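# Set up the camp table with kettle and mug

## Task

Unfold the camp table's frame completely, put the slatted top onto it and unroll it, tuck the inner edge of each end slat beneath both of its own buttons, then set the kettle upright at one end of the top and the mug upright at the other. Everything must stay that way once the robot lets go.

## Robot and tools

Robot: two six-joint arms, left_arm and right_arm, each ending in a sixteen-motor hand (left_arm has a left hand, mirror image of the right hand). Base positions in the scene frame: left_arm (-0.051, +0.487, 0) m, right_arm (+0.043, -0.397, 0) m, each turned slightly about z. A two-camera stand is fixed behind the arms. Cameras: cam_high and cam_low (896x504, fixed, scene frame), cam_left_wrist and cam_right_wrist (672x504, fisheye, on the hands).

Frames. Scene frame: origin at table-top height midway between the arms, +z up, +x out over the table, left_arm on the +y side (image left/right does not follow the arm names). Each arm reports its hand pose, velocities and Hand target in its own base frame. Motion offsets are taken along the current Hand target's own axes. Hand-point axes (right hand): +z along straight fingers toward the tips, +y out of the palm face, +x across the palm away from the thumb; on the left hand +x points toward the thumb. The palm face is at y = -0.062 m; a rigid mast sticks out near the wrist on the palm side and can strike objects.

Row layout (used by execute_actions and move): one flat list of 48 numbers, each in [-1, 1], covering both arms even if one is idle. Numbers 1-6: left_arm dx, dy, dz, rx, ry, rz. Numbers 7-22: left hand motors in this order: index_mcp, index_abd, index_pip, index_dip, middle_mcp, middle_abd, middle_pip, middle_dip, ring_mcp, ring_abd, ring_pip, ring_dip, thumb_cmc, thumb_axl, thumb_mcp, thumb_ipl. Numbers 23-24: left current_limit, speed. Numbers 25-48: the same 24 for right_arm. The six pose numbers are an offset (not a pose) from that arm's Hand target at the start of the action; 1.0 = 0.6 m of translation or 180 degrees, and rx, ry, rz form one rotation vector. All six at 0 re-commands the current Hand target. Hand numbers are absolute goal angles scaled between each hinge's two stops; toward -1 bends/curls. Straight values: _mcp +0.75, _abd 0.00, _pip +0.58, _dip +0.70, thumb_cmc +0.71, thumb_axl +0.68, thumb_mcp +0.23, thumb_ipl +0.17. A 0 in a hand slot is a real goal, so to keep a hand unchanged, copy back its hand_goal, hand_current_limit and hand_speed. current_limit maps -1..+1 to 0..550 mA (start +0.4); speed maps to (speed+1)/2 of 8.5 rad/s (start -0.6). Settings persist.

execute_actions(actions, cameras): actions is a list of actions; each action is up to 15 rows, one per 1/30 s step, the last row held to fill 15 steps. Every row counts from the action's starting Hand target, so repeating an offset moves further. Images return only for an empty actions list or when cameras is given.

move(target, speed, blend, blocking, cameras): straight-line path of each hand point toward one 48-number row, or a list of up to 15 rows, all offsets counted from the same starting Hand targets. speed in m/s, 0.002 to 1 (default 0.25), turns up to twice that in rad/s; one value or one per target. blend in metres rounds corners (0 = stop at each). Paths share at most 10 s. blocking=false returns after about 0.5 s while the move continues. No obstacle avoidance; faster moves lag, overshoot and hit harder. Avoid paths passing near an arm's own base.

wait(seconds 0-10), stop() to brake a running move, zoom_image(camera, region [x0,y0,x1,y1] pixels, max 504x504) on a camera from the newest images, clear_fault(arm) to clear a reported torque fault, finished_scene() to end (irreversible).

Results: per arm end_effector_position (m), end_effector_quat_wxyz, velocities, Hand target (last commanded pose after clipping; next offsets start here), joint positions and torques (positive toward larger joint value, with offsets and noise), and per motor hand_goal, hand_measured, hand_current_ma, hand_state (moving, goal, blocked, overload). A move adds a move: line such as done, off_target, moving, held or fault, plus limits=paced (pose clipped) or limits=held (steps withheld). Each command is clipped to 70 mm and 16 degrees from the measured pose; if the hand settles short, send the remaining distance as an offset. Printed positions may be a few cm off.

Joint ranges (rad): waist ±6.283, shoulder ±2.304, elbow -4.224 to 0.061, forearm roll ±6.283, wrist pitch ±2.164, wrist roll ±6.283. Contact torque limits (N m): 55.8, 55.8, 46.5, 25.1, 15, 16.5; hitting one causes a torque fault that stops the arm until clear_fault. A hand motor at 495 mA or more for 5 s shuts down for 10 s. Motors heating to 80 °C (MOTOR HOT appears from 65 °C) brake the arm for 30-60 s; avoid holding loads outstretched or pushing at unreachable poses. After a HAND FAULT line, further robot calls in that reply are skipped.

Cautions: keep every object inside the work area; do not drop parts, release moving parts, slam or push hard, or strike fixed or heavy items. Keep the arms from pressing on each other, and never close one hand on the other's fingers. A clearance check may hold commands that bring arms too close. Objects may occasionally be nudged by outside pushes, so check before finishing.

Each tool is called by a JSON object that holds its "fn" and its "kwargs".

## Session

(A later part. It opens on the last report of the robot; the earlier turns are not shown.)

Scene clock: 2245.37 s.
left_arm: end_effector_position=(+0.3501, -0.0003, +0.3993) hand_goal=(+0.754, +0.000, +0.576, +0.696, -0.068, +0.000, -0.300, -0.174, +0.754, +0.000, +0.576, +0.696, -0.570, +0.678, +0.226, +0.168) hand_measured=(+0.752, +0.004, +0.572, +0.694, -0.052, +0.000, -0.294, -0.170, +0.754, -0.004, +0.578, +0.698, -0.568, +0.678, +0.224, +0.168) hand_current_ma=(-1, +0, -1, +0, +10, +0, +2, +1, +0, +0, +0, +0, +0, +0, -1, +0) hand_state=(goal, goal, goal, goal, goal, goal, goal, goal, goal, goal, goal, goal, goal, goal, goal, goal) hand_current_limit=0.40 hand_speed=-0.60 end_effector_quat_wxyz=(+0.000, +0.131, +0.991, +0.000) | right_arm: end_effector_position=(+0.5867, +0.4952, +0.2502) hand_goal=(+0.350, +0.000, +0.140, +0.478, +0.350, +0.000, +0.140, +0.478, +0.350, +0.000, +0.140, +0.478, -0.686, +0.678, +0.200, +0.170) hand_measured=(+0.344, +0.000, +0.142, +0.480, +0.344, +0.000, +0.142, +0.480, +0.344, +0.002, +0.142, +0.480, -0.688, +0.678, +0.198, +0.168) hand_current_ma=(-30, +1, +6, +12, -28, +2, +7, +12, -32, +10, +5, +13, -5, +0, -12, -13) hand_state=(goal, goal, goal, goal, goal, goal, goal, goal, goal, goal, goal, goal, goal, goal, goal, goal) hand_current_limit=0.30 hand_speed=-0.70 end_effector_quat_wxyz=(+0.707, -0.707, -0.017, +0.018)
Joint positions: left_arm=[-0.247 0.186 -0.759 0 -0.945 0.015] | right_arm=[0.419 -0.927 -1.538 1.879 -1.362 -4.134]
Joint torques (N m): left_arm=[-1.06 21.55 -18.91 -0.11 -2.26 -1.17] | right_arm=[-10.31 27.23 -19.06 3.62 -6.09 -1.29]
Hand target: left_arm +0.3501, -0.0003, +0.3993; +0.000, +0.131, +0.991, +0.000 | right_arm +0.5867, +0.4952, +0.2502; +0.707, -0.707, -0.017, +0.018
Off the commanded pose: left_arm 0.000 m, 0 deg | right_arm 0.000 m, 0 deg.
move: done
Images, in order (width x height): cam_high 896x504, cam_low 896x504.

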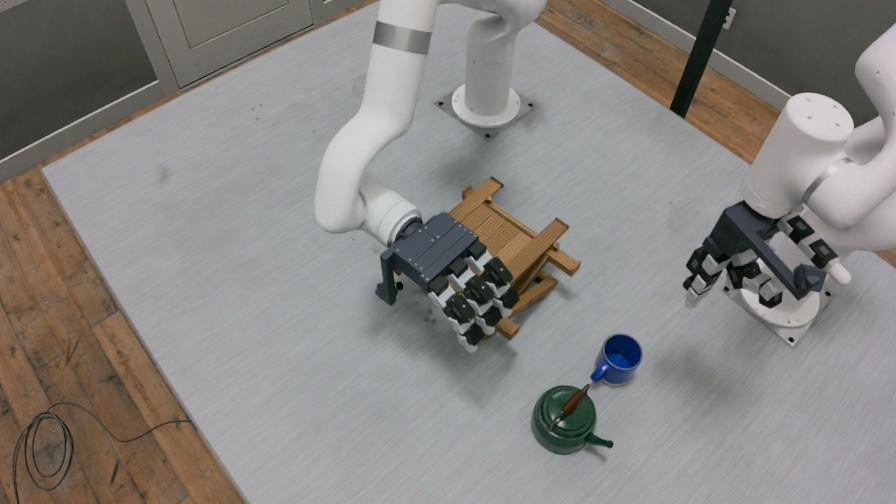

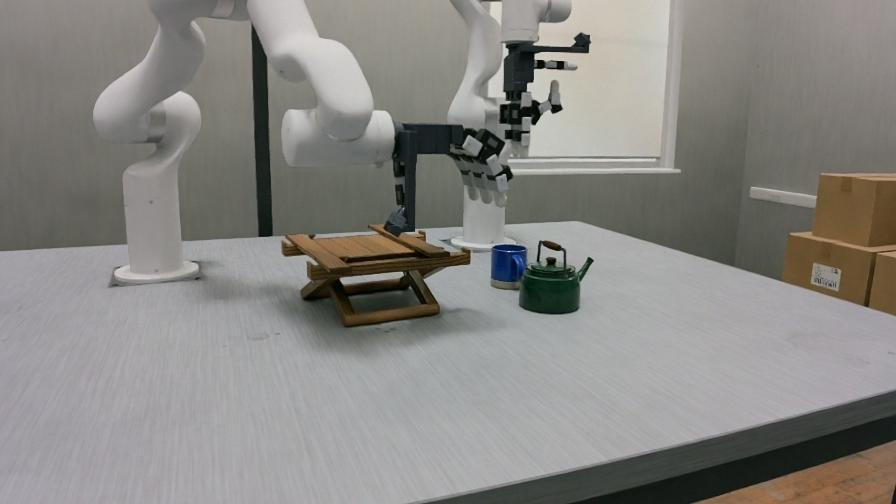

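{"fn": "move", "kwargs": {"target": [0,0,0,0,0,0,0.754,0,0.576,0.696,-0.068,0,-0.3,-0.174,0.754,0,0.576,0.696,-0.571,0.678,0.226,0.168,0.4,-0.6, 0,0.13,0,0,0,0,0.35,0,0.139,0.478,0.35,0,0.139,0.478,0.35,0,0.139,0.478,-0.686,0.678,0.2,0.17,0.3,-0.7], "speed": 0.06, "cameras": ["cam_low"]}}

{"fn": "zoom_image", "kwargs": {"camera": "cam_low", "region": [320, 180, 520, 300]}}

Scene clock: 2255.43 s.
left_arm: end_effector_position=(+0.3501, -0.0003, +0.3993) hand_goal=(+0.754, +0.000, +0.576, +0.696, -0.068, +0.000, -0.300, -0.174, +0.754, +0.000, +0.576, +0.696, -0.570, +0.678, +0.226, +0.168) hand_measured=(+0.752, +0.004, +0.572, +0.694, -0.052, +0.000, -0.294, -0.170, +0.754, -0.004, +0.578, +0.698, -0.568, +0.678, +0.224, +0.168) hand_current_ma=(-1, +0, -1, +0, +10, +0, +2, +1, +0, +0, +0, +0, +0, +0, -1, +0) hand_state=(goal, goal, goal, goal, goal, goal, goal, goal, goal, goal, goal, goal, goal, goal, goal, goal) hand_current_limit=0.40 hand_speed=-0.60 end_effector_quat_wxyz=(+0.000, +0.131, +0.991, +0.000) | right_arm: end_effector_position=(+0.5867, +0.4952, +0.1722) hand_goal=(+0.350, +0.000, +0.140, +0.478, +0.350, +0.000, +0.140, +0.478, +0.350, +0.000, +0.140, +0.478, -0.686, +0.678, +0.200, +0.170) hand_measured=(+0.344, +0.000, +0.142, +0.480, +0.344, +0.000, +0.142, +0.480, +0.344, +0.002, +0.142, +0.480, -0.688, +0.678, +0.198, +0.168) hand_current_ma=(-32, +1, +6, +12, -30, +2, +6, +12, -35, +10, +5, +13, -5, +0, -12, -12) hand_state=(goal, goal, goal, goal, goal, goal, goal, goal, goal, goal, goal, goal, goal, goal, goal, goal) hand_current_limit=0.30 hand_speed=-0.70 end_effector_quat_wxyz=(+0.707, -0.707, -0.017, +0.018)
Joint positions: left_arm=[-0.247 0.186 -0.759 0 -0.945 0.015] | right_arm=[0.419 -1.058 -1.569 1.898 -1.393 -4.23]
Joint torques (N m): left_arm=[0.93 19.22 -19.28 -0.69 -2.1 -1.14] | right_arm=[2.01 31.01 -18.13 3.27 -6.24 -1.32]
Hand target: left_arm +0.3501, -0.0003, +0.3993; +0.000, +0.131, +0.991, +0.000 | right_arm +0.5866, +0.4952, +0.1722; +0.707, -0.707, -0.017, +0.018
Off the commanded pose: left_arm 0.000 m, 0 deg | right_arm 0.000 m, 0 deg.
move: done
Images, in order (width x height): cam_low 896x504.

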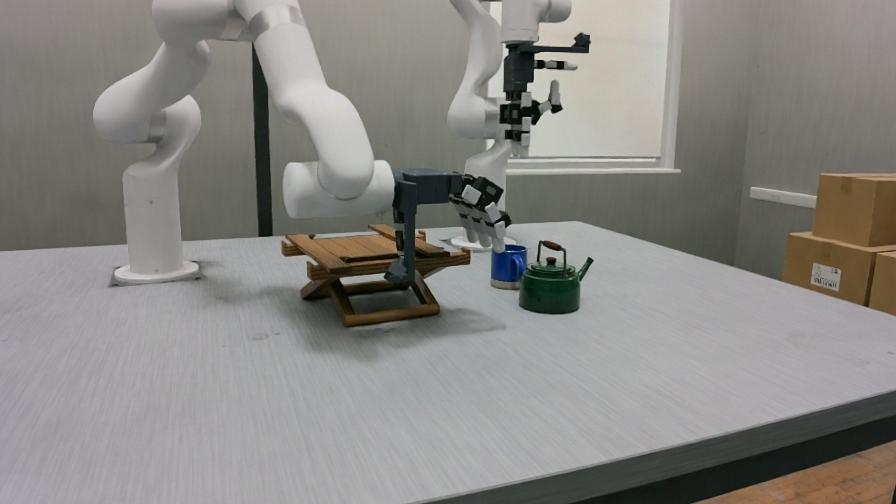

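Scaled by 2.520 from the camera's 896x504 image, which has a finer 1280x720 frame.

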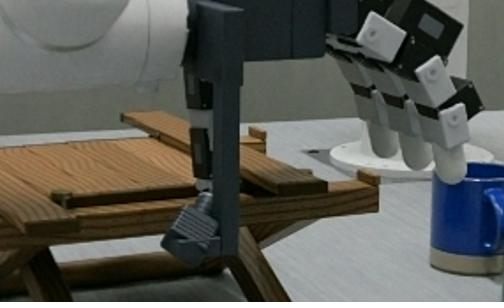

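{"fn": "move", "kwargs": {"target": [0,0,0,0,0,0,0.754,0,0.576,0.696,-0.068,0,-0.3,-0.174,0.754,0,0.576,0.696,-0.571,0.678,0.226,0.168,0.4,-0.6, 0,0,0,0,0,0,-0.035,0,0.139,0.478,-0.035,0,0.139,0.478,-0.035,0,0.139,0.478,-0.686,0.678,0.05,0.17,0.2,-0.85], "speed": 0.06, "cameras": ["cam_low","cam_high"]}}

{"fn": "zoom_image", "kwargs": {"camera": "cam_low", "region": [320, 180, 520, 300]}}

{"fn": "zoom_image", "kwargs": {"camera": "cam_high", "region": [385, 205, 565, 335]}}

Scene clock: 2260.27 s.
left_arm: end_effector_position=(+0.3501, -0.0003, +0.3993) hand_goal=(+0.754, +0.000, +0.576, +0.696, -0.068, +0.000, -0.300, -0.174, +0.754, +0.000, +0.576, +0.696, -0.570, +0.678, +0.226, +0.168) hand_measured=(+0.752, +0.004, +0.572, +0.694, -0.052, +0.000, -0.294, -0.170, +0.754, -0.004, +0.578, +0.698, -0.568, +0.678, +0.224, +0.168) hand_current_ma=(-1, +0, -1, +0, +10, +0, +2, +1, +0, +0, +0, +0, +0, +0, -1, +0) hand_state=(goal, goal, goal, goal, goal, goal, goal, goal, goal, goal, goal, goal, goal, goal, goal, goal) hand_current_limit=0.40 hand_speed=-0.60 end_effector_quat_wxyz=(+0.000, +0.131, +0.991, +0.000) | right_arm: end_effector_position=(+0.5866, +0.4952, +0.1722) hand_goal=(-0.034, +0.000, +0.140, +0.478, -0.034, +0.000, +0.140, +0.478, -0.034, +0.000, +0.140, +0.478, -0.686, +0.678, +0.050, +0.170) hand_measured=(-0.018, +0.000, +0.144, +0.480, -0.036, +0.000, +0.142, +0.480, -0.038, +0.002, +0.142, +0.480, -0.688, +0.678, +0.054, +0.168) hand_current_ma=(+81, +0, +16, +12, -13, +2, +6, +12, -15, +10, +5, +13, -5, +0, +27, -11) hand_state=(goal, goal, goal, goal, goal, goal, goal, goal, goal, goal, goal, goal, goal, goal, goal, goal) hand_current_limit=0.20 hand_speed=-0.85 end_effector_quat_wxyz=(+0.707, -0.707, -0.017, +0.018)
Joint positions: left_arm=[-0.247 0.186 -0.759 0 -0.945 0.015] | right_arm=[0.42 -1.058 -1.569 1.898 -1.393 -4.23]
Joint torques (N m): left_arm=[-1.31 17.69 -19.42 0.8 -2.17 -1.06] | right_arm=[5.22 30.05 -17.17 3.34 -5.47 -1.12]
Hand target: left_arm +0.3501, -0.0003, +0.3993; +0.000, +0.131, +0.991, +0.000 | right_arm +0.5866, +0.4952, +0.1722; +0.707, -0.707, -0.017, +0.018
Off the commanded pose: left_arm 0.000 m, 0 deg | right_arm 0.000 m, 0 deg.
move: done
Images, in order (width x height): cam_high 896x504, cam_low 896x504.

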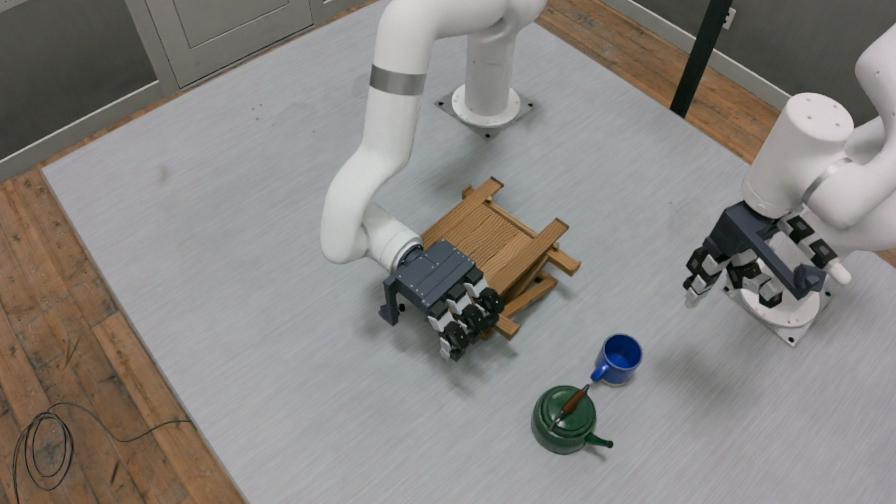

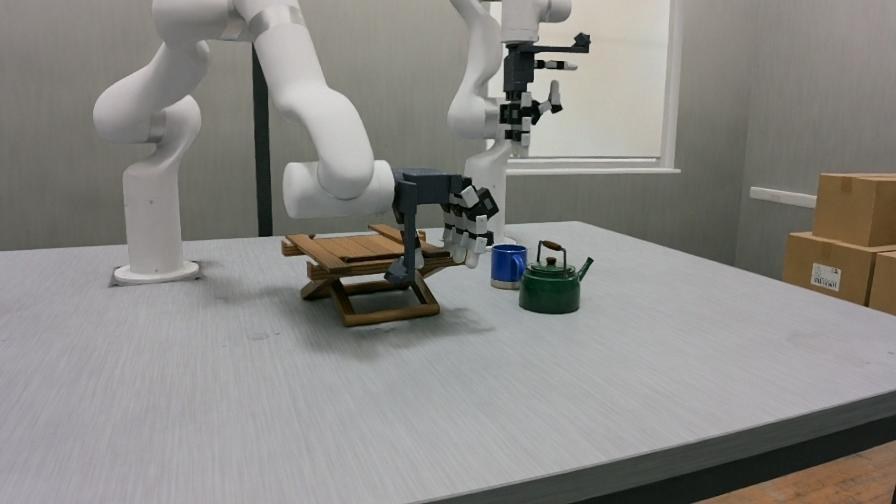

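Scaled by 2.520 from the camera's 896x504 image, which has a finer 1280x720 frame.

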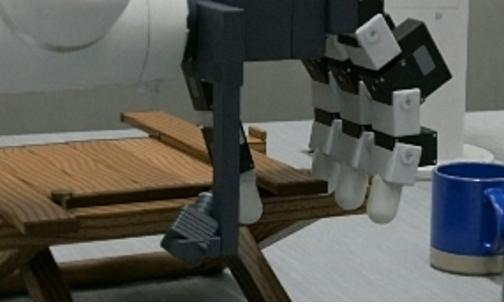

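Scaled by 2.800 from the camera's 896x504 image, which has a finer 1280x720 frame.

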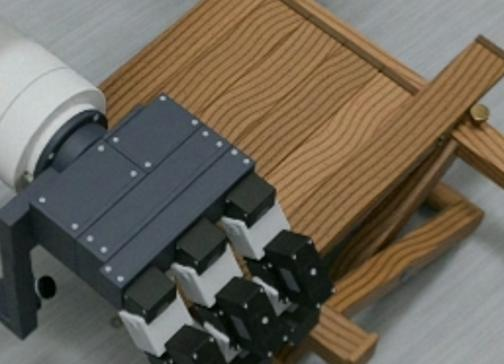

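{"fn": "move", "kwargs": {"target": [0,0,0,0,0,0,0.754,0,0.576,0.696,-0.068,0,-0.3,-0.174,0.754,0,0.576,0.696,-0.571,0.678,0.226,0.168,0.4,-0.6, 0,0,0,0,0,0,-0.06,0,0.139,0.478,-0.035,0,0.139,0.478,-0.035,0,0.139,0.478,-0.686,0.678,-0.08,0.17,0.2,-0.9], "speed": 0.06, "cameras": ["cam_low","cam_high"]}}

{"fn": "zoom_image", "kwargs": {"camera": "cam_low", "region": [320, 180, 520, 300]}}

{"fn": "zoom_image", "kwargs": {"camera": "cam_high", "region": [385, 205, 565, 335]}}

Scene clock: 2265.10 s.
left_arm: end_effector_position=(+0.3501, -0.0003, +0.3993) hand_goal=(+0.754, +0.000, +0.576, +0.696, -0.068, +0.000, -0.300, -0.174, +0.754, +0.000, +0.576, +0.696, -0.570, +0.678, +0.226, +0.168) hand_measured=(+0.752, +0.004, +0.572, +0.694, -0.052, +0.000, -0.294, -0.170, +0.754, -0.004, +0.578, +0.698, -0.568, +0.678, +0.224, +0.168) hand_current_ma=(-1, +0, -1, +0, +10, +0, +2, +1, +0, +0, +0, +0, +0, +0, -1, +0) hand_state=(goal, goal, goal, goal, goal, goal, goal, goal, goal, goal, goal, goal, goal, goal, goal, goal) hand_current_limit=0.40 hand_speed=-0.60 end_effector_quat_wxyz=(+0.000, +0.131, +0.991, +0.000) | right_arm: end_effector_position=(+0.5866, +0.4952, +0.1722) hand_goal=(-0.060, +0.000, +0.140, +0.478, -0.034, +0.000, +0.140, +0.478, -0.034, +0.000, +0.140, +0.478, -0.686, +0.678, -0.080, +0.170) hand_measured=(-0.034, -0.002, +0.146, +0.480, -0.036, +0.000, +0.142, +0.480, -0.038, +0.002, +0.142, +0.480, -0.688, +0.678, -0.042, +0.176) hand_current_ma=(+131, -9, +30, +12, -13, +2, +6, +12, -15, +10, +5, +13, -5, +0, +242, +40) hand_state=(blocked, goal, goal, goal, goal, goal, goal, goal, goal, goal, goal, goal, goal, goal, blocked, goal) hand_current_limit=0.20 hand_speed=-0.90 end_effector_quat_wxyz=(+0.707, -0.707, -0.017, +0.018)
Joint positions: left_arm=[-0.247 0.186 -0.759 0 -0.945 0.015] | right_arm=[0.42 -1.058 -1.569 1.898 -1.393 -4.23]
Joint torques (N m): left_arm=[0.14 19.85 -19.12 -0.45 -2.31 -1.08] | right_arm=[4.54 31.74 -16.48 1.61 -4.82 -1.07]
Hand target: left_arm +0.3501, -0.0003, +0.3993; +0.000, +0.131, +0.991, +0.000 | right_arm +0.5866, +0.4952, +0.1722; +0.707, -0.707, -0.017, +0.018
Off the commanded pose: left_arm 0.000 m, 0 deg | right_arm 0.000 m, 0 deg.
move: done
Images, in order (width x height): cam_high 896x504, cam_low 896x504.

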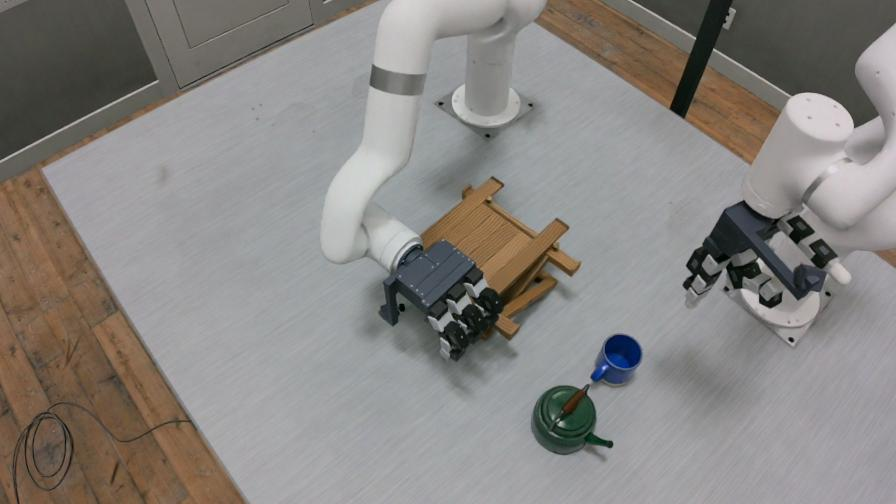

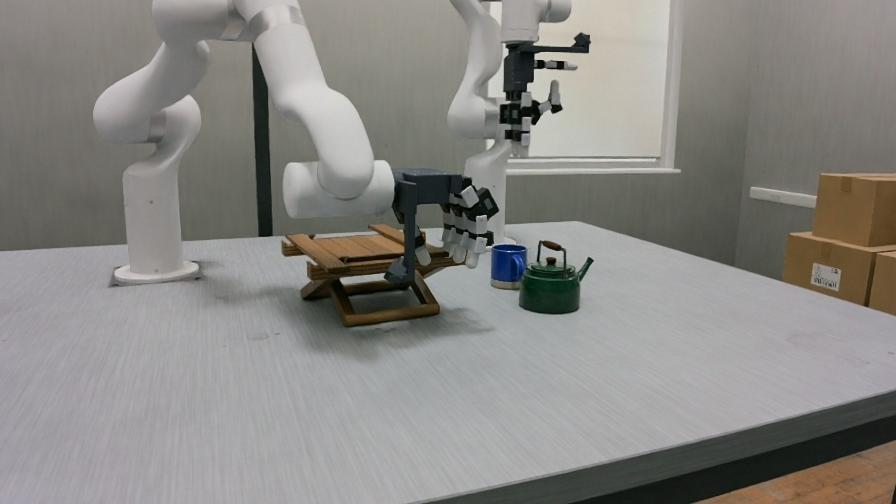

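Scaled by 2.520 from the camera's 896x504 image, which has a finer 1280x720 frame.

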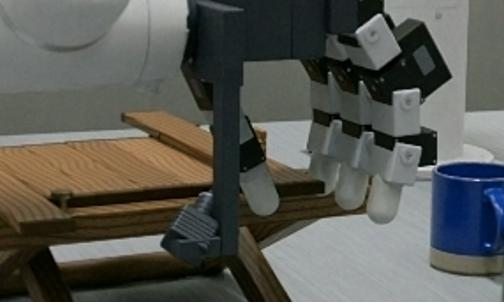

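Scaled by 2.800 from the camera's 896x504 image, which has a finer 1280x720 frame.

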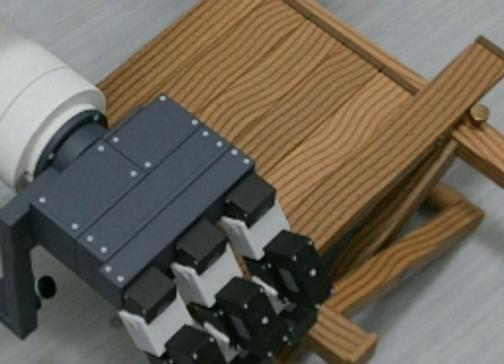

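{"fn": "move", "kwargs": {"target": [[0,0,0,0,0,0,0.754,0,0.576,0.696,-0.068,0,-0.3,-0.174,0.754,0,0.576,0.696,-0.571,0.678,0.226,0.168,0.4,-0.6, 0,0.00487,0.0203,-0.08333,0,0,-0.06,0,0.139,0.478,-0.035,0,0.139,0.478,-0.035,0,0.139,0.478,-0.686,0.678,-0.08,0.17,0.2,-0.9],[0,0,0,0,0,0,0.754,0,0.576,0.696,-0.068,0,-0.3,-0.174,0.754,0,0.576,0.696,-0.571,0.678,0.226,0.168,0.4,-0.6, 0,0.01483,0.03863,-0.16667,0,0,-0.06,0,0.139,0.478,-0.035,0,0.139,0.478,-0.035,0,0.139,0.478,-0.686,0.678,-0.08,0.17,0.2,-0.9]], "speed": 0.05, "blend": 0.002, "cameras": ["cam_low","cam_high"]}}

{"fn": "zoom_image", "kwargs": {"camera": "cam_low", "region": [320, 180, 520, 300]}}

{"fn": "zoom_image", "kwargs": {"camera": "cam_high", "region": [385, 205, 565, 335]}}

Scene clock: 2275.63 s.
left_arm: end_effector_position=(+0.3501, -0.0003, +0.3993) hand_goal=(+0.754, +0.000, +0.576, +0.696, -0.068, +0.000, -0.300, -0.174, +0.754, +0.000, +0.576, +0.696, -0.570, +0.678, +0.226, +0.168) hand_measured=(+0.752, +0.004, +0.572, +0.694, -0.052, +0.000, -0.294, -0.170, +0.754, -0.004, +0.578, +0.698, -0.568, +0.678, +0.224, +0.168) hand_current_ma=(-1, +0, -1, +0, +10, +0, +2, +1, +0, +0, +0, +0, +0, +0, -1, +0) hand_state=(goal, goal, goal, goal, goal, goal, goal, goal, goal, goal, goal, goal, goal, goal, goal, goal) hand_current_limit=0.40 hand_speed=-0.60 end_effector_quat_wxyz=(+0.000, +0.131, +0.991, +0.000) | right_arm: end_effector_position=(+0.5855, +0.5184, +0.1633) hand_goal=(-0.060, +0.000, +0.140, +0.478, -0.034, +0.000, +0.140, +0.478, -0.034, +0.000, +0.140, +0.478, -0.686, +0.678, -0.080, +0.170) hand_measured=(-0.036, +0.006, +0.148, +0.480, -0.036, +0.000, +0.142, +0.480, -0.038, +0.002, +0.142, +0.480, -0.684, +0.678, -0.042, +0.180) hand_current_ma=(+125, +26, +42, +14, -13, +2, +6, +12, -15, +10, +5, +13, +11, +0, +239, +61) hand_state=(blocked, goal, goal, goal, goal, goal, goal, goal, goal, goal, goal, goal, goal, goal, blocked, goal) hand_current_limit=0.20 hand_speed=-0.90 end_effector_quat_wxyz=(-0.500, +0.866, +0.021, -0.013)
Joint positions: left_arm=[-0.247 0.186 -0.759 0 -0.945 0.015] | right_arm=[0.543 -1.002 -1.707 1.556 -0.868 -3.866]
Joint torques (N m): left_arm=[0.18 20.85 -19.91 -0.18 -2.19 -1.24] | right_arm=[7.33 29.86 -20.52 -0.61 2.26 1.02]
Hand target: left_arm +0.3501, -0.0003, +0.3993; +0.000, +0.131, +0.991, +0.000 | right_arm +0.5855, +0.5184, +0.1633; -0.500, +0.866, +0.021, -0.013
Off the commanded pose: left_arm 0.000 m, 0 deg | right_arm 0.000 m, 0 deg.
move: done
Images, in order (width x height): cam_high 896x504, cam_low 896x504.

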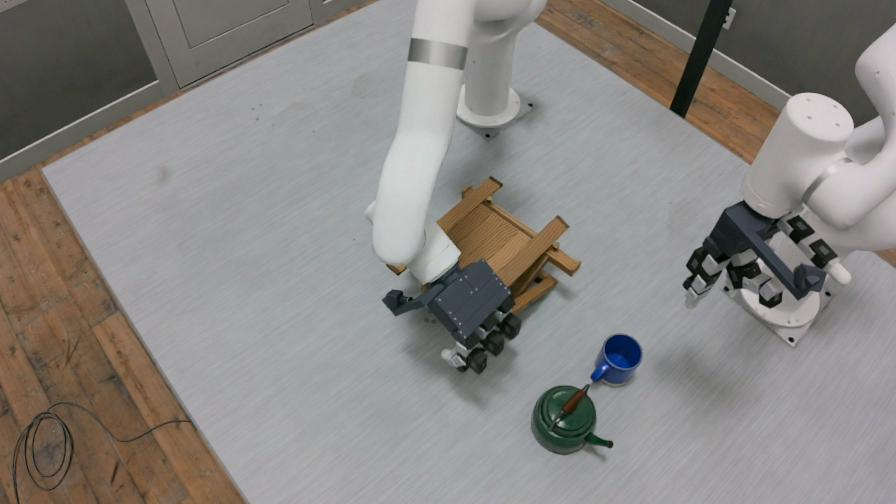

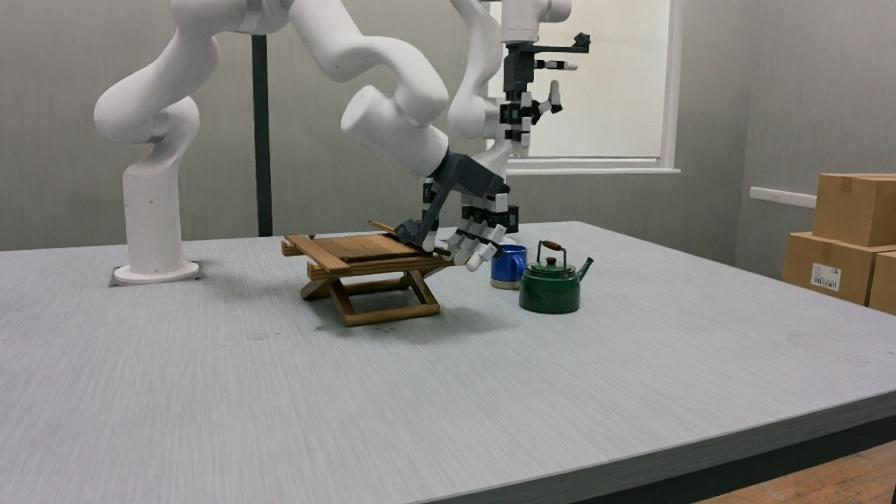

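Scaled by 2.520 from the camera's 896x504 image, which has a finer 1280x720 frame.

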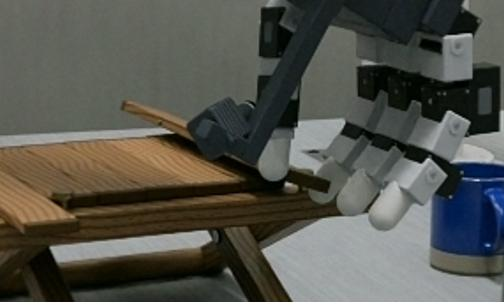

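Scaled by 2.800 from the camera's 896x504 image, which has a finer 1280x720 frame.

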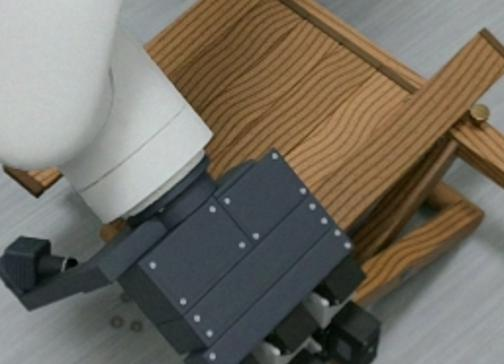

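{"fn": "move", "kwargs": {"target": [[0,0,0,0,0,0,0.754,0,0.576,0.696,-0.068,0,-0.3,-0.174,0.754,0,0.576,0.696,-0.571,0.678,0.226,0.168,0.4,-0.6, 0,0.00487,0.0203,-0.08333,0,0,-0.06,0,0.139,0.478,-0.035,0,0.139,0.478,-0.035,0,0.139,0.478,-0.686,0.678,-0.08,0.17,0.2,-0.9],[0,0,0,0,0,0,0.754,0,0.576,0.696,-0.068,0,-0.3,-0.174,0.754,0,0.576,0.696,-0.571,0.678,0.226,0.168,0.4,-0.6, 0,0.01483,0.03863,-0.16667,0,0,-0.06,0,0.139,0.478,-0.035,0,0.139,0.478,-0.035,0,0.139,0.478,-0.686,0.678,-0.08,0.17,0.2,-0.9]], "speed": 0.05, "blend": 0.002, "cameras": ["cam_low","cam_high"]}}

{"fn": "zoom_image", "kwargs": {"camera": "cam_low", "region": [320, 180, 520, 300]}}

{"fn": "zoom_image", "kwargs": {"camera": "cam_high", "region": [405, 185, 605, 325]}}

Scene clock: 2287.73 s.
left_arm: end_effector_position=(+0.3501, -0.0003, +0.3993) hand_goal=(+0.754, +0.000, +0.576, +0.696, -0.068, +0.000, -0.300, -0.174, +0.754, +0.000, +0.576, +0.696, -0.570, +0.678, +0.226, +0.168) hand_measured=(+0.752, +0.004, +0.572, +0.694, -0.052, +0.000, -0.294, -0.170, +0.754, -0.004, +0.578, +0.698, -0.568, +0.678, +0.224, +0.168) hand_current_ma=(-1, +0, -1, +0, +10, +0, +2, +1, +0, +0, +0, +0, +0, +0, -1, +0) hand_state=(goal, goal, goal, goal, goal, goal, goal, goal, goal, goal, goal, goal, goal, goal, goal, goal) hand_current_limit=0.40 hand_speed=-0.60 end_effector_quat_wxyz=(+0.000, +0.131, +0.991, +0.000) | right_arm: end_effector_position=(+0.5847, +0.5340, +0.1440) hand_goal=(-0.060, +0.000, +0.140, +0.478, -0.034, +0.000, +0.140, +0.478, -0.034, +0.000, +0.140, +0.478, -0.686, +0.678, -0.080, +0.170) hand_measured=(-0.038, +0.006, +0.148, +0.480, -0.032, +0.000, +0.142, +0.480, -0.032, +0.002, +0.142, +0.480, -0.680, +0.678, -0.042, +0.180) hand_current_ma=(+115, +22, +42, +14, +9, +2, +6, +12, +10, +10, +5, +13, +26, +3, +239, +69) hand_state=(blocked, goal, goal, goal, goal, goal, goal, goal, goal, goal, goal, goal, goal, goal, blocked, goal) hand_current_limit=0.20 hand_speed=-0.90 end_effector_quat_wxyz=(-0.259, +0.966, +0.024, -0.007)
Joint positions: left_arm=[-0.247 0.186 -0.759 0 -0.945 0.015] | right_arm=[0.686 -1.165 -2.08 0.674 -0.702 -2.982]
Joint torques (N m): left_arm=[-1.4 18.87 -19.58 -0.23 -2.19 -1.12] | right_arm=[5.76 33.68 -20.28 -0.82 -3.69 1.06]
Hand target: left_arm +0.3501, -0.0003, +0.3993; +0.000, +0.131, +0.991, +0.000 | right_arm +0.5847, +0.5340, +0.1440; -0.259, +0.966, +0.024, -0.007
Off the commanded pose: left_arm 0.000 m, 0 deg | right_arm 0.000 m, 0 deg.
move: done
Images, in order (width x height): cam_high 896x504, cam_low 896x504.

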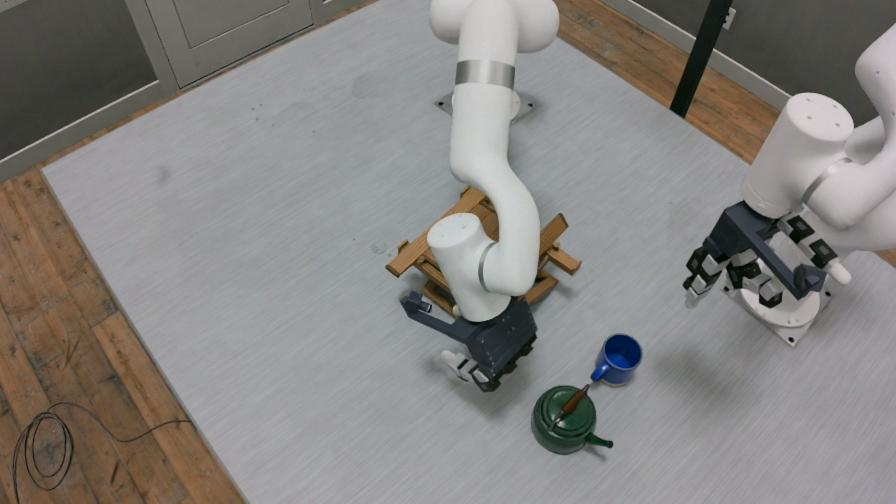

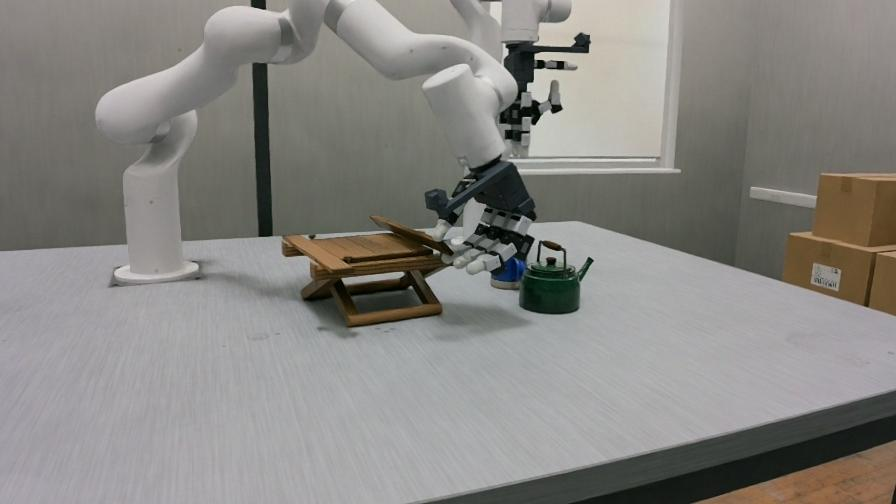

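Scaled by 2.520 from the camera's 896x504 image, which has a finer 1280x720 frame.

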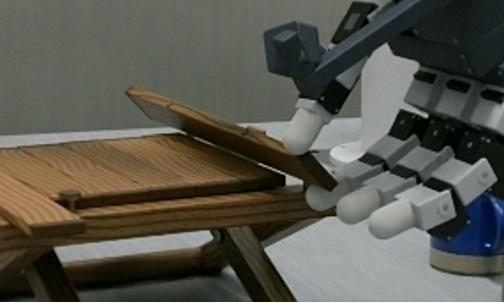

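Scaled by 2.520 from the camera's 896x504 image, which has a finer 1280x720 frame.

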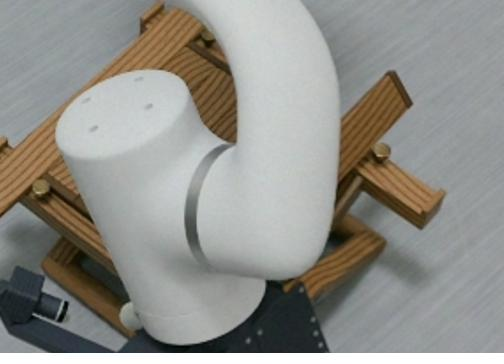

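{"fn": "move", "kwargs": {"target": [0,0,0,0,0,0,0.754,0,0.576,0.696,-0.068,0,-0.3,-0.174,0.754,0,0.576,0.696,-0.571,0.678,0.226,0.168,0.4,-0.6, 0,-0.00833,-0.01443,0,0,0,-0.06,0,0.139,0.478,-0.035,0,0.139,0.478,-0.035,0,0.139,0.478,-0.686,0.678,-0.08,0.17,0.2,-0.9], "speed": 0.04, "cameras": ["cam_low","cam_high"]}}

{"fn": "zoom_image", "kwargs": {"camera": "cam_low", "region": [320, 180, 520, 300]}}

{"fn": "zoom_image", "kwargs": {"camera": "cam_high", "region": [405, 185, 605, 325]}}

Scene clock: 2331.00 s.
left_arm: end_effector_position=(+0.3501, -0.0003, +0.3993) hand_goal=(+0.754, +0.000, +0.576, +0.696, -0.068, +0.000, -0.300, -0.174, +0.754, +0.000, +0.576, +0.696, -0.570, +0.678, +0.226, +0.168) hand_measured=(+0.752, +0.004, +0.572, +0.694, -0.052, +0.000, -0.294, -0.170, +0.754, -0.004, +0.578, +0.698, -0.568, +0.678, +0.224, +0.168) hand_current_ma=(-1, +0, -1, +0, +10, +0, +2, +1, +0, +0, +0, +0, +0, +0, -1, +0) hand_state=(goal, goal, goal, goal, goal, goal, goal, goal, goal, goal, goal, goal, goal, goal, goal, goal) hand_current_limit=0.40 hand_speed=-0.60 end_effector_quat_wxyz=(+0.000, +0.131, +0.991, +0.000) | right_arm: end_effector_position=(+0.5847, +0.5340, +0.1539) hand_goal=(-0.060, +0.000, +0.140, +0.478, -0.034, +0.000, +0.140, +0.478, -0.034, +0.000, +0.140, +0.478, -0.686, +0.678, -0.080, +0.170) hand_measured=(-0.024, +0.004, +0.166, +0.492, -0.032, +0.000, +0.142, +0.480, -0.032, +0.002, +0.142, +0.480, -0.680, +0.678, -0.074, +0.174) hand_current_ma=(+189, +18, +130, +67, +10, +2, +6, +12, +11, +10, +5, +13, +26, +3, +33, +29) hand_state=(blocked, goal, blocked, goal, goal, goal, goal, goal, goal, goal, goal, goal, goal, goal, goal, goal) hand_current_limit=0.20 hand_speed=-0.90 end_effector_quat_wxyz=(-0.259, +0.966, +0.024, -0.007)
Joint positions: left_arm=[-0.247 0.186 -0.759 0 -0.945 0.015] | right_arm=[0.686 -1.153 -2.081 0.664 -0.713 -2.969]
Joint torques (N m): left_arm=[1.1 20.34 -19.85 -0.67 -2.25 -1.18] | right_arm=[4.62 47.66 -20.99 -0.66 -3.72 1.05]
Hand target: left_arm +0.3501, -0.0003, +0.3993; +0.000, +0.131, +0.991, +0.000 | right_arm +0.5847, +0.5340, +0.1540; -0.259, +0.966, +0.024, -0.007
Off the commanded pose: left_arm 0.000 m, 0 deg | right_arm 0.000 m, 0 deg.
move: done
Images, in order (width x height): cam_high 896x504, cam_low 896x504.

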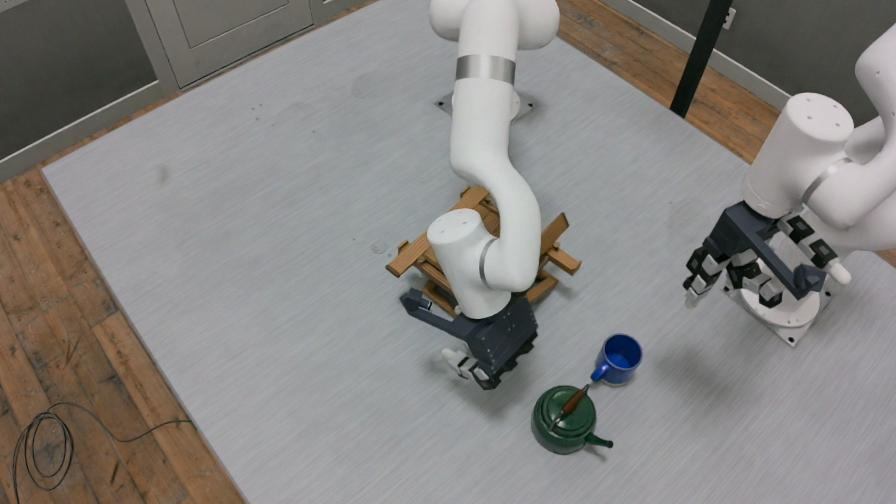

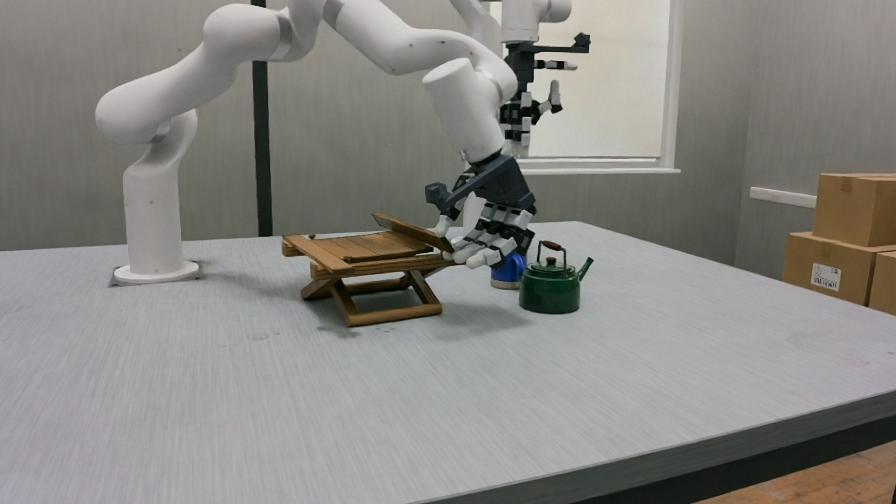

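Scaled by 2.520 from the camera's 896x504 image, which has a finer 1280x720 frame.

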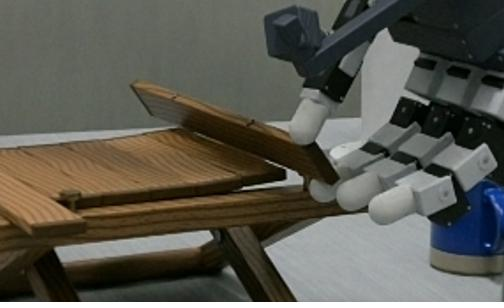

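Scaled by 2.520 from the camera's 896x504 image, which has a finer 1280x720 frame.

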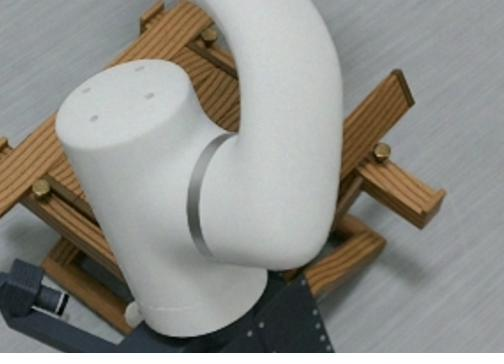

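{"fn": "move", "kwargs": {"target": [0,0,0,0,0,0,0.754,0,0.576,0.696,-0.068,0,-0.3,-0.174,0.754,0,0.576,0.696,-0.571,0.678,0.226,0.168,0.4,-0.6, 0,0.00487,0.0203,-0.08333,0,0,-0.06,0,0.139,0.478,-0.035,0,0.139,0.478,-0.035,0,0.139,0.478,-0.686,0.678,-0.13,0.17,0.2,-0.9], "speed": 0.05, "cameras": ["cam_low","cam_high"]}}

{"fn": "zoom_image", "kwargs": {"camera": "cam_low", "region": [320, 180, 520, 300]}}

{"fn": "zoom_image", "kwargs": {"camera": "cam_high", "region": [405, 185, 605, 325]}}

Scene clock: 2337.77 s.
left_arm: end_effector_position=(+0.3501, -0.0003, +0.3993) hand_goal=(+0.754, +0.000, +0.576, +0.696, -0.068, +0.000, -0.300, -0.174, +0.754, +0.000, +0.576, +0.696, -0.570, +0.678, +0.226, +0.168) hand_measured=(+0.752, +0.004, +0.572, +0.694, -0.052, +0.000, -0.294, -0.170, +0.754, -0.004, +0.578, +0.698, -0.568, +0.678, +0.224, +0.168) hand_current_ma=(-1, +0, -1, +0, +10, +0, +2, +1, +0, +0, +0, +0, +0, +0, -1, +0) hand_state=(goal, goal, goal, goal, goal, goal, goal, goal, goal, goal, goal, goal, goal, goal, goal, goal) hand_current_limit=0.40 hand_speed=-0.60 end_effector_quat_wxyz=(+0.000, +0.131, +0.991, +0.000) | right_arm: end_effector_position=(+0.5845, +0.5376, +0.1420) hand_goal=(-0.060, +0.000, +0.140, +0.478, -0.034, +0.000, +0.140, +0.478, -0.034, +0.000, +0.140, +0.478, -0.686, +0.678, -0.130, +0.170) hand_measured=(-0.016, +0.004, +0.166, +0.492, -0.030, +0.000, +0.142, +0.480, -0.030, +0.002, +0.142, +0.480, -0.682, +0.678, -0.094, +0.188) hand_current_ma=(+229, +18, +130, +63, +19, +2, +6, +12, +22, +10, +5, +13, +22, +5, +234, +112) hand_state=(blocked, goal, blocked, goal, goal, goal, goal, goal, goal, goal, goal, goal, goal, goal, blocked, goal) hand_current_limit=0.20 hand_speed=-0.90 end_effector_quat_wxyz=(-0.131, +0.991, +0.024, -0.004)
Joint positions: left_arm=[-0.247 0.186 -0.759 0 -0.945 0.015] | right_arm=[0.749 -1.36 -2.439 0.252 -0.924 -2.578]
Joint torques (N m): left_arm=[-0.18 20.79 -19.82 -0.24 -2.28 -1.09] | right_arm=[6.57 32.71 -19.89 -1.46 -3.36 0.99]
Hand target: left_arm +0.3501, -0.0003, +0.3993; +0.000, +0.131, +0.991, +0.000 | right_arm +0.5845, +0.5376, +0.1420; -0.131, +0.991, +0.024, -0.004
Off the commanded pose: left_arm 0.000 m, 0 deg | right_arm 0.000 m, 0 deg.
move: done
Images, in order (width x height): cam_high 896x504, cam_low 896x504.

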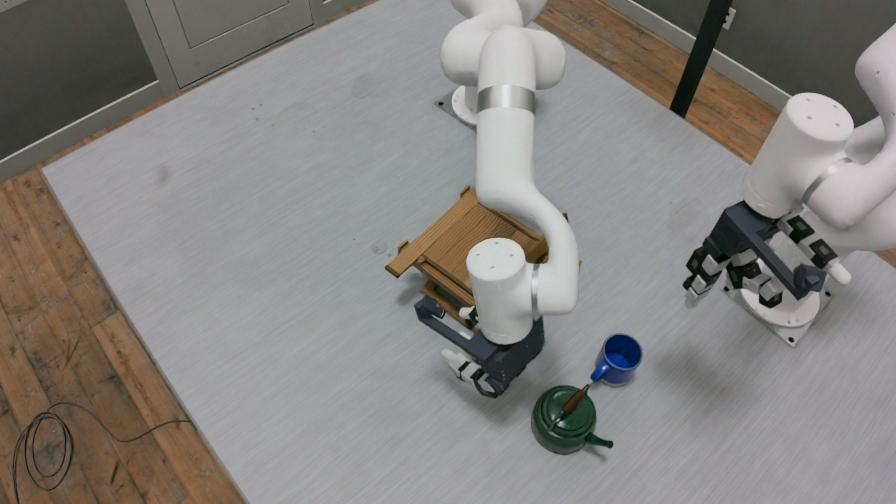

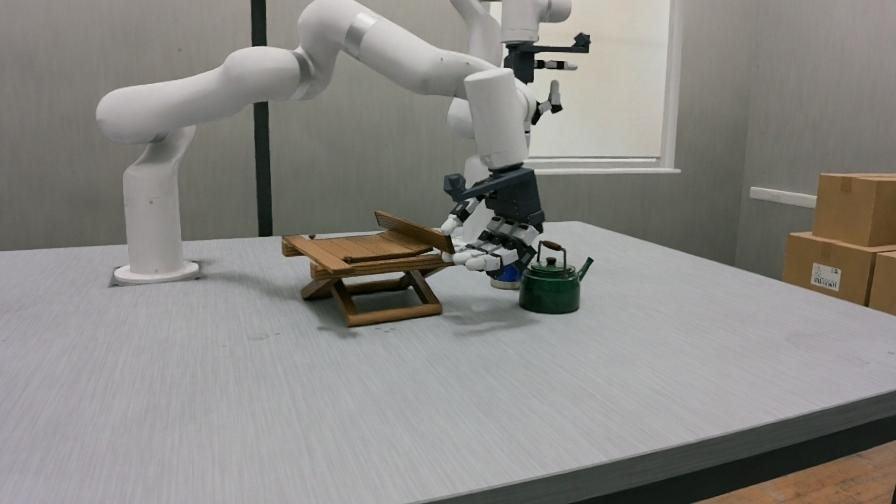

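Scaled by 2.520 from the camera's 896x504 image, which has a finer 1280x720 frame.

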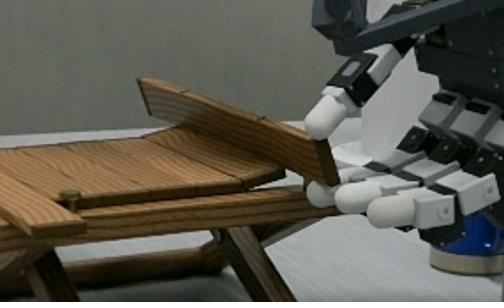

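Scaled by 2.520 from the camera's 896x504 image, which has a finer 1280x720 frame.

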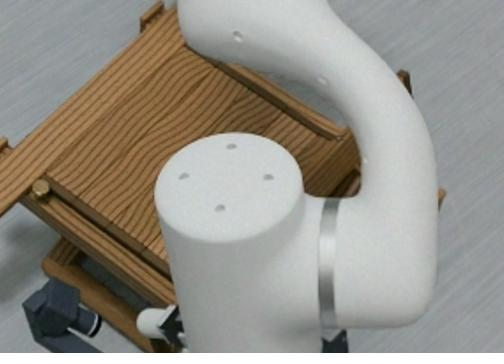

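{"fn": "move", "kwargs": {"target": [[0,0,0,0,0,0,0.754,0,0.576,0.696,-0.068,0,-0.3,-0.174,0.754,0,0.576,0.696,-0.571,0.678,0.226,0.168,0.4,-0.6, 0,0.00487,0.0203,-0.08333,0,0,-0.06,0,0.139,0.478,-0.035,0,0.139,0.478,-0.035,0,0.139,0.478,-0.686,0.678,-0.13,0.17,0.2,-0.9],[0,0,0,0,0,0,0.754,0,0.576,0.696,-0.068,0,-0.3,-0.174,0.754,0,0.576,0.696,-0.571,0.678,0.226,0.168,0.4,-0.6, 0,0.01483,0.03863,-0.16667,0,0,-0.06,0,0.139,0.478,-0.035,0,0.139,0.478,-0.035,0,0.139,0.478,-0.686,0.678,-0.13,0.17,0.2,-0.9]], "speed": 0.05, "blend": 0.002, "cameras": ["cam_low","cam_high"]}}

{"fn": "zoom_image", "kwargs": {"camera": "cam_low", "region": [320, 180, 520, 300]}}

{"fn": "zoom_image", "kwargs": {"camera": "cam_high", "region": [405, 185, 605, 325]}}

Scene clock: 2349.33 s.
left_arm: end_effector_position=(+0.3501, -0.0003, +0.3993) hand_goal=(+0.754, +0.000, +0.576, +0.696, -0.068, +0.000, -0.300, -0.174, +0.754, +0.000, +0.576, +0.696, -0.570, +0.678, +0.226, +0.168) hand_measured=(+0.752, +0.004, +0.572, +0.694, -0.052, +0.000, -0.294, -0.170, +0.754, -0.004, +0.578, +0.698, -0.568, +0.678, +0.224, +0.168) hand_current_ma=(-1, +0, -1, +0, +10, +0, +2, +1, +0, +0, +0, +0, +0, +0, -1, +0) hand_state=(goal, goal, goal, goal, goal, goal, goal, goal, goal, goal, goal, goal, goal, goal, goal, goal) hand_current_limit=0.40 hand_speed=-0.60 end_effector_quat_wxyz=(+0.000, +0.131, +0.991, +0.000) | right_arm: end_effector_position=(+0.5837, +0.5339, +0.1174) hand_goal=(-0.060, +0.000, +0.140, +0.478, -0.034, +0.000, +0.140, +0.478, -0.034, +0.000, +0.140, +0.478, -0.686, +0.678, -0.130, +0.170) hand_measured=(-0.040, +0.000, +0.148, +0.482, -0.028, +0.000, +0.142, +0.480, -0.028, +0.002, +0.142, +0.480, -0.712, +0.672, -0.030, +0.196) hand_current_ma=(+99, -1, +37, +16, +28, +2, +6, +12, +33, +10, +5, +13, -125, -37, +330, +166) hand_state=(goal, goal, goal, goal, goal, goal, goal, goal, goal, goal, goal, goal, blocked, goal, blocked, blocked) hand_current_limit=0.20 hand_speed=-0.90 end_effector_quat_wxyz=(+0.034, +0.993, +0.065, +0.094)
Joint positions: left_arm=[-0.247 0.186 -0.759 0 -0.945 0.015] | right_arm=[0.853 -1.592 -2.768 -0.203 -1.098 -2.334]
Joint torques (N m): left_arm=[-2.08 19.26 -20.32 -0.17 -2.11 -1.2] | right_arm=[6 33 -18.44 -1.16 -3.74 1.17]
Hand target: left_arm +0.3501, -0.0003, +0.3993; +0.000, +0.131, +0.991, +0.000 | right_arm +0.5846, +0.5350, +0.1173; +0.130, +0.991, +0.024, +0.003
Off the commanded pose: left_arm 0.000 m, 0 deg | right_arm 0.001 m, 16 deg.
elbow stopped short (right arm): the move would have taken joint 3 (elbow) straighter than the controller allows.
move: off_target (right_arm)
Images, in order (width x height): cam_high 896x504, cam_low 896x504.

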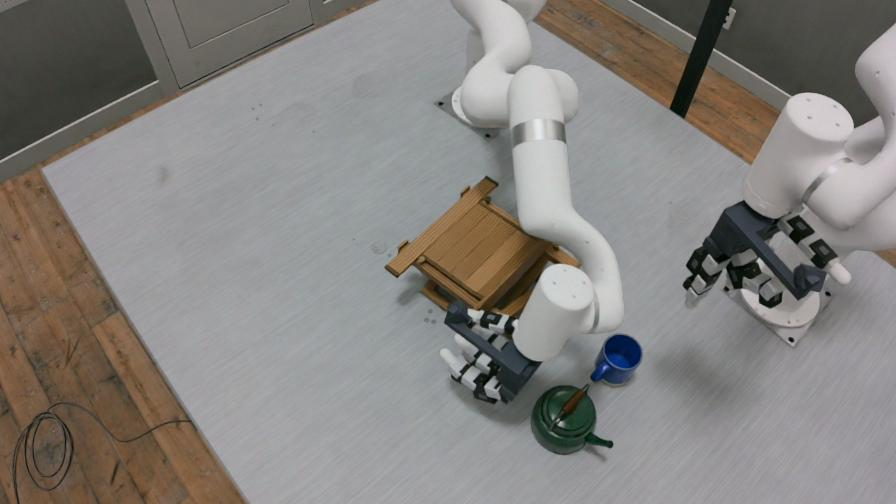

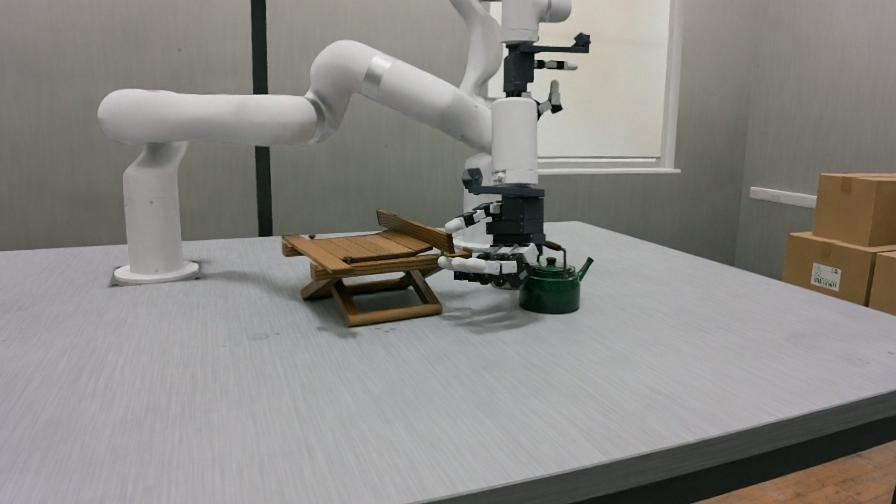

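Scaled by 2.520 from the camera's 896x504 image, which has a finer 1280x720 frame.

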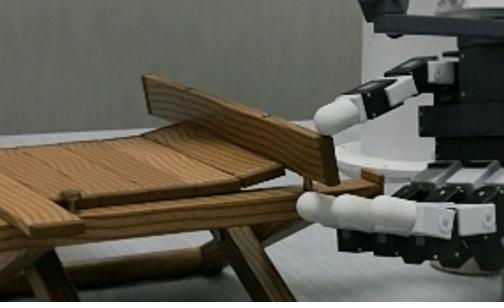

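Scaled by 2.520 from the camera's 896x504 image, which has a finer 1280x720 frame.

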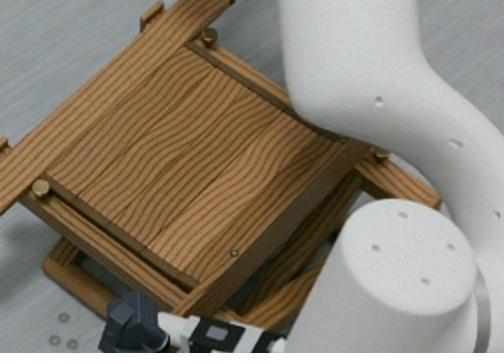

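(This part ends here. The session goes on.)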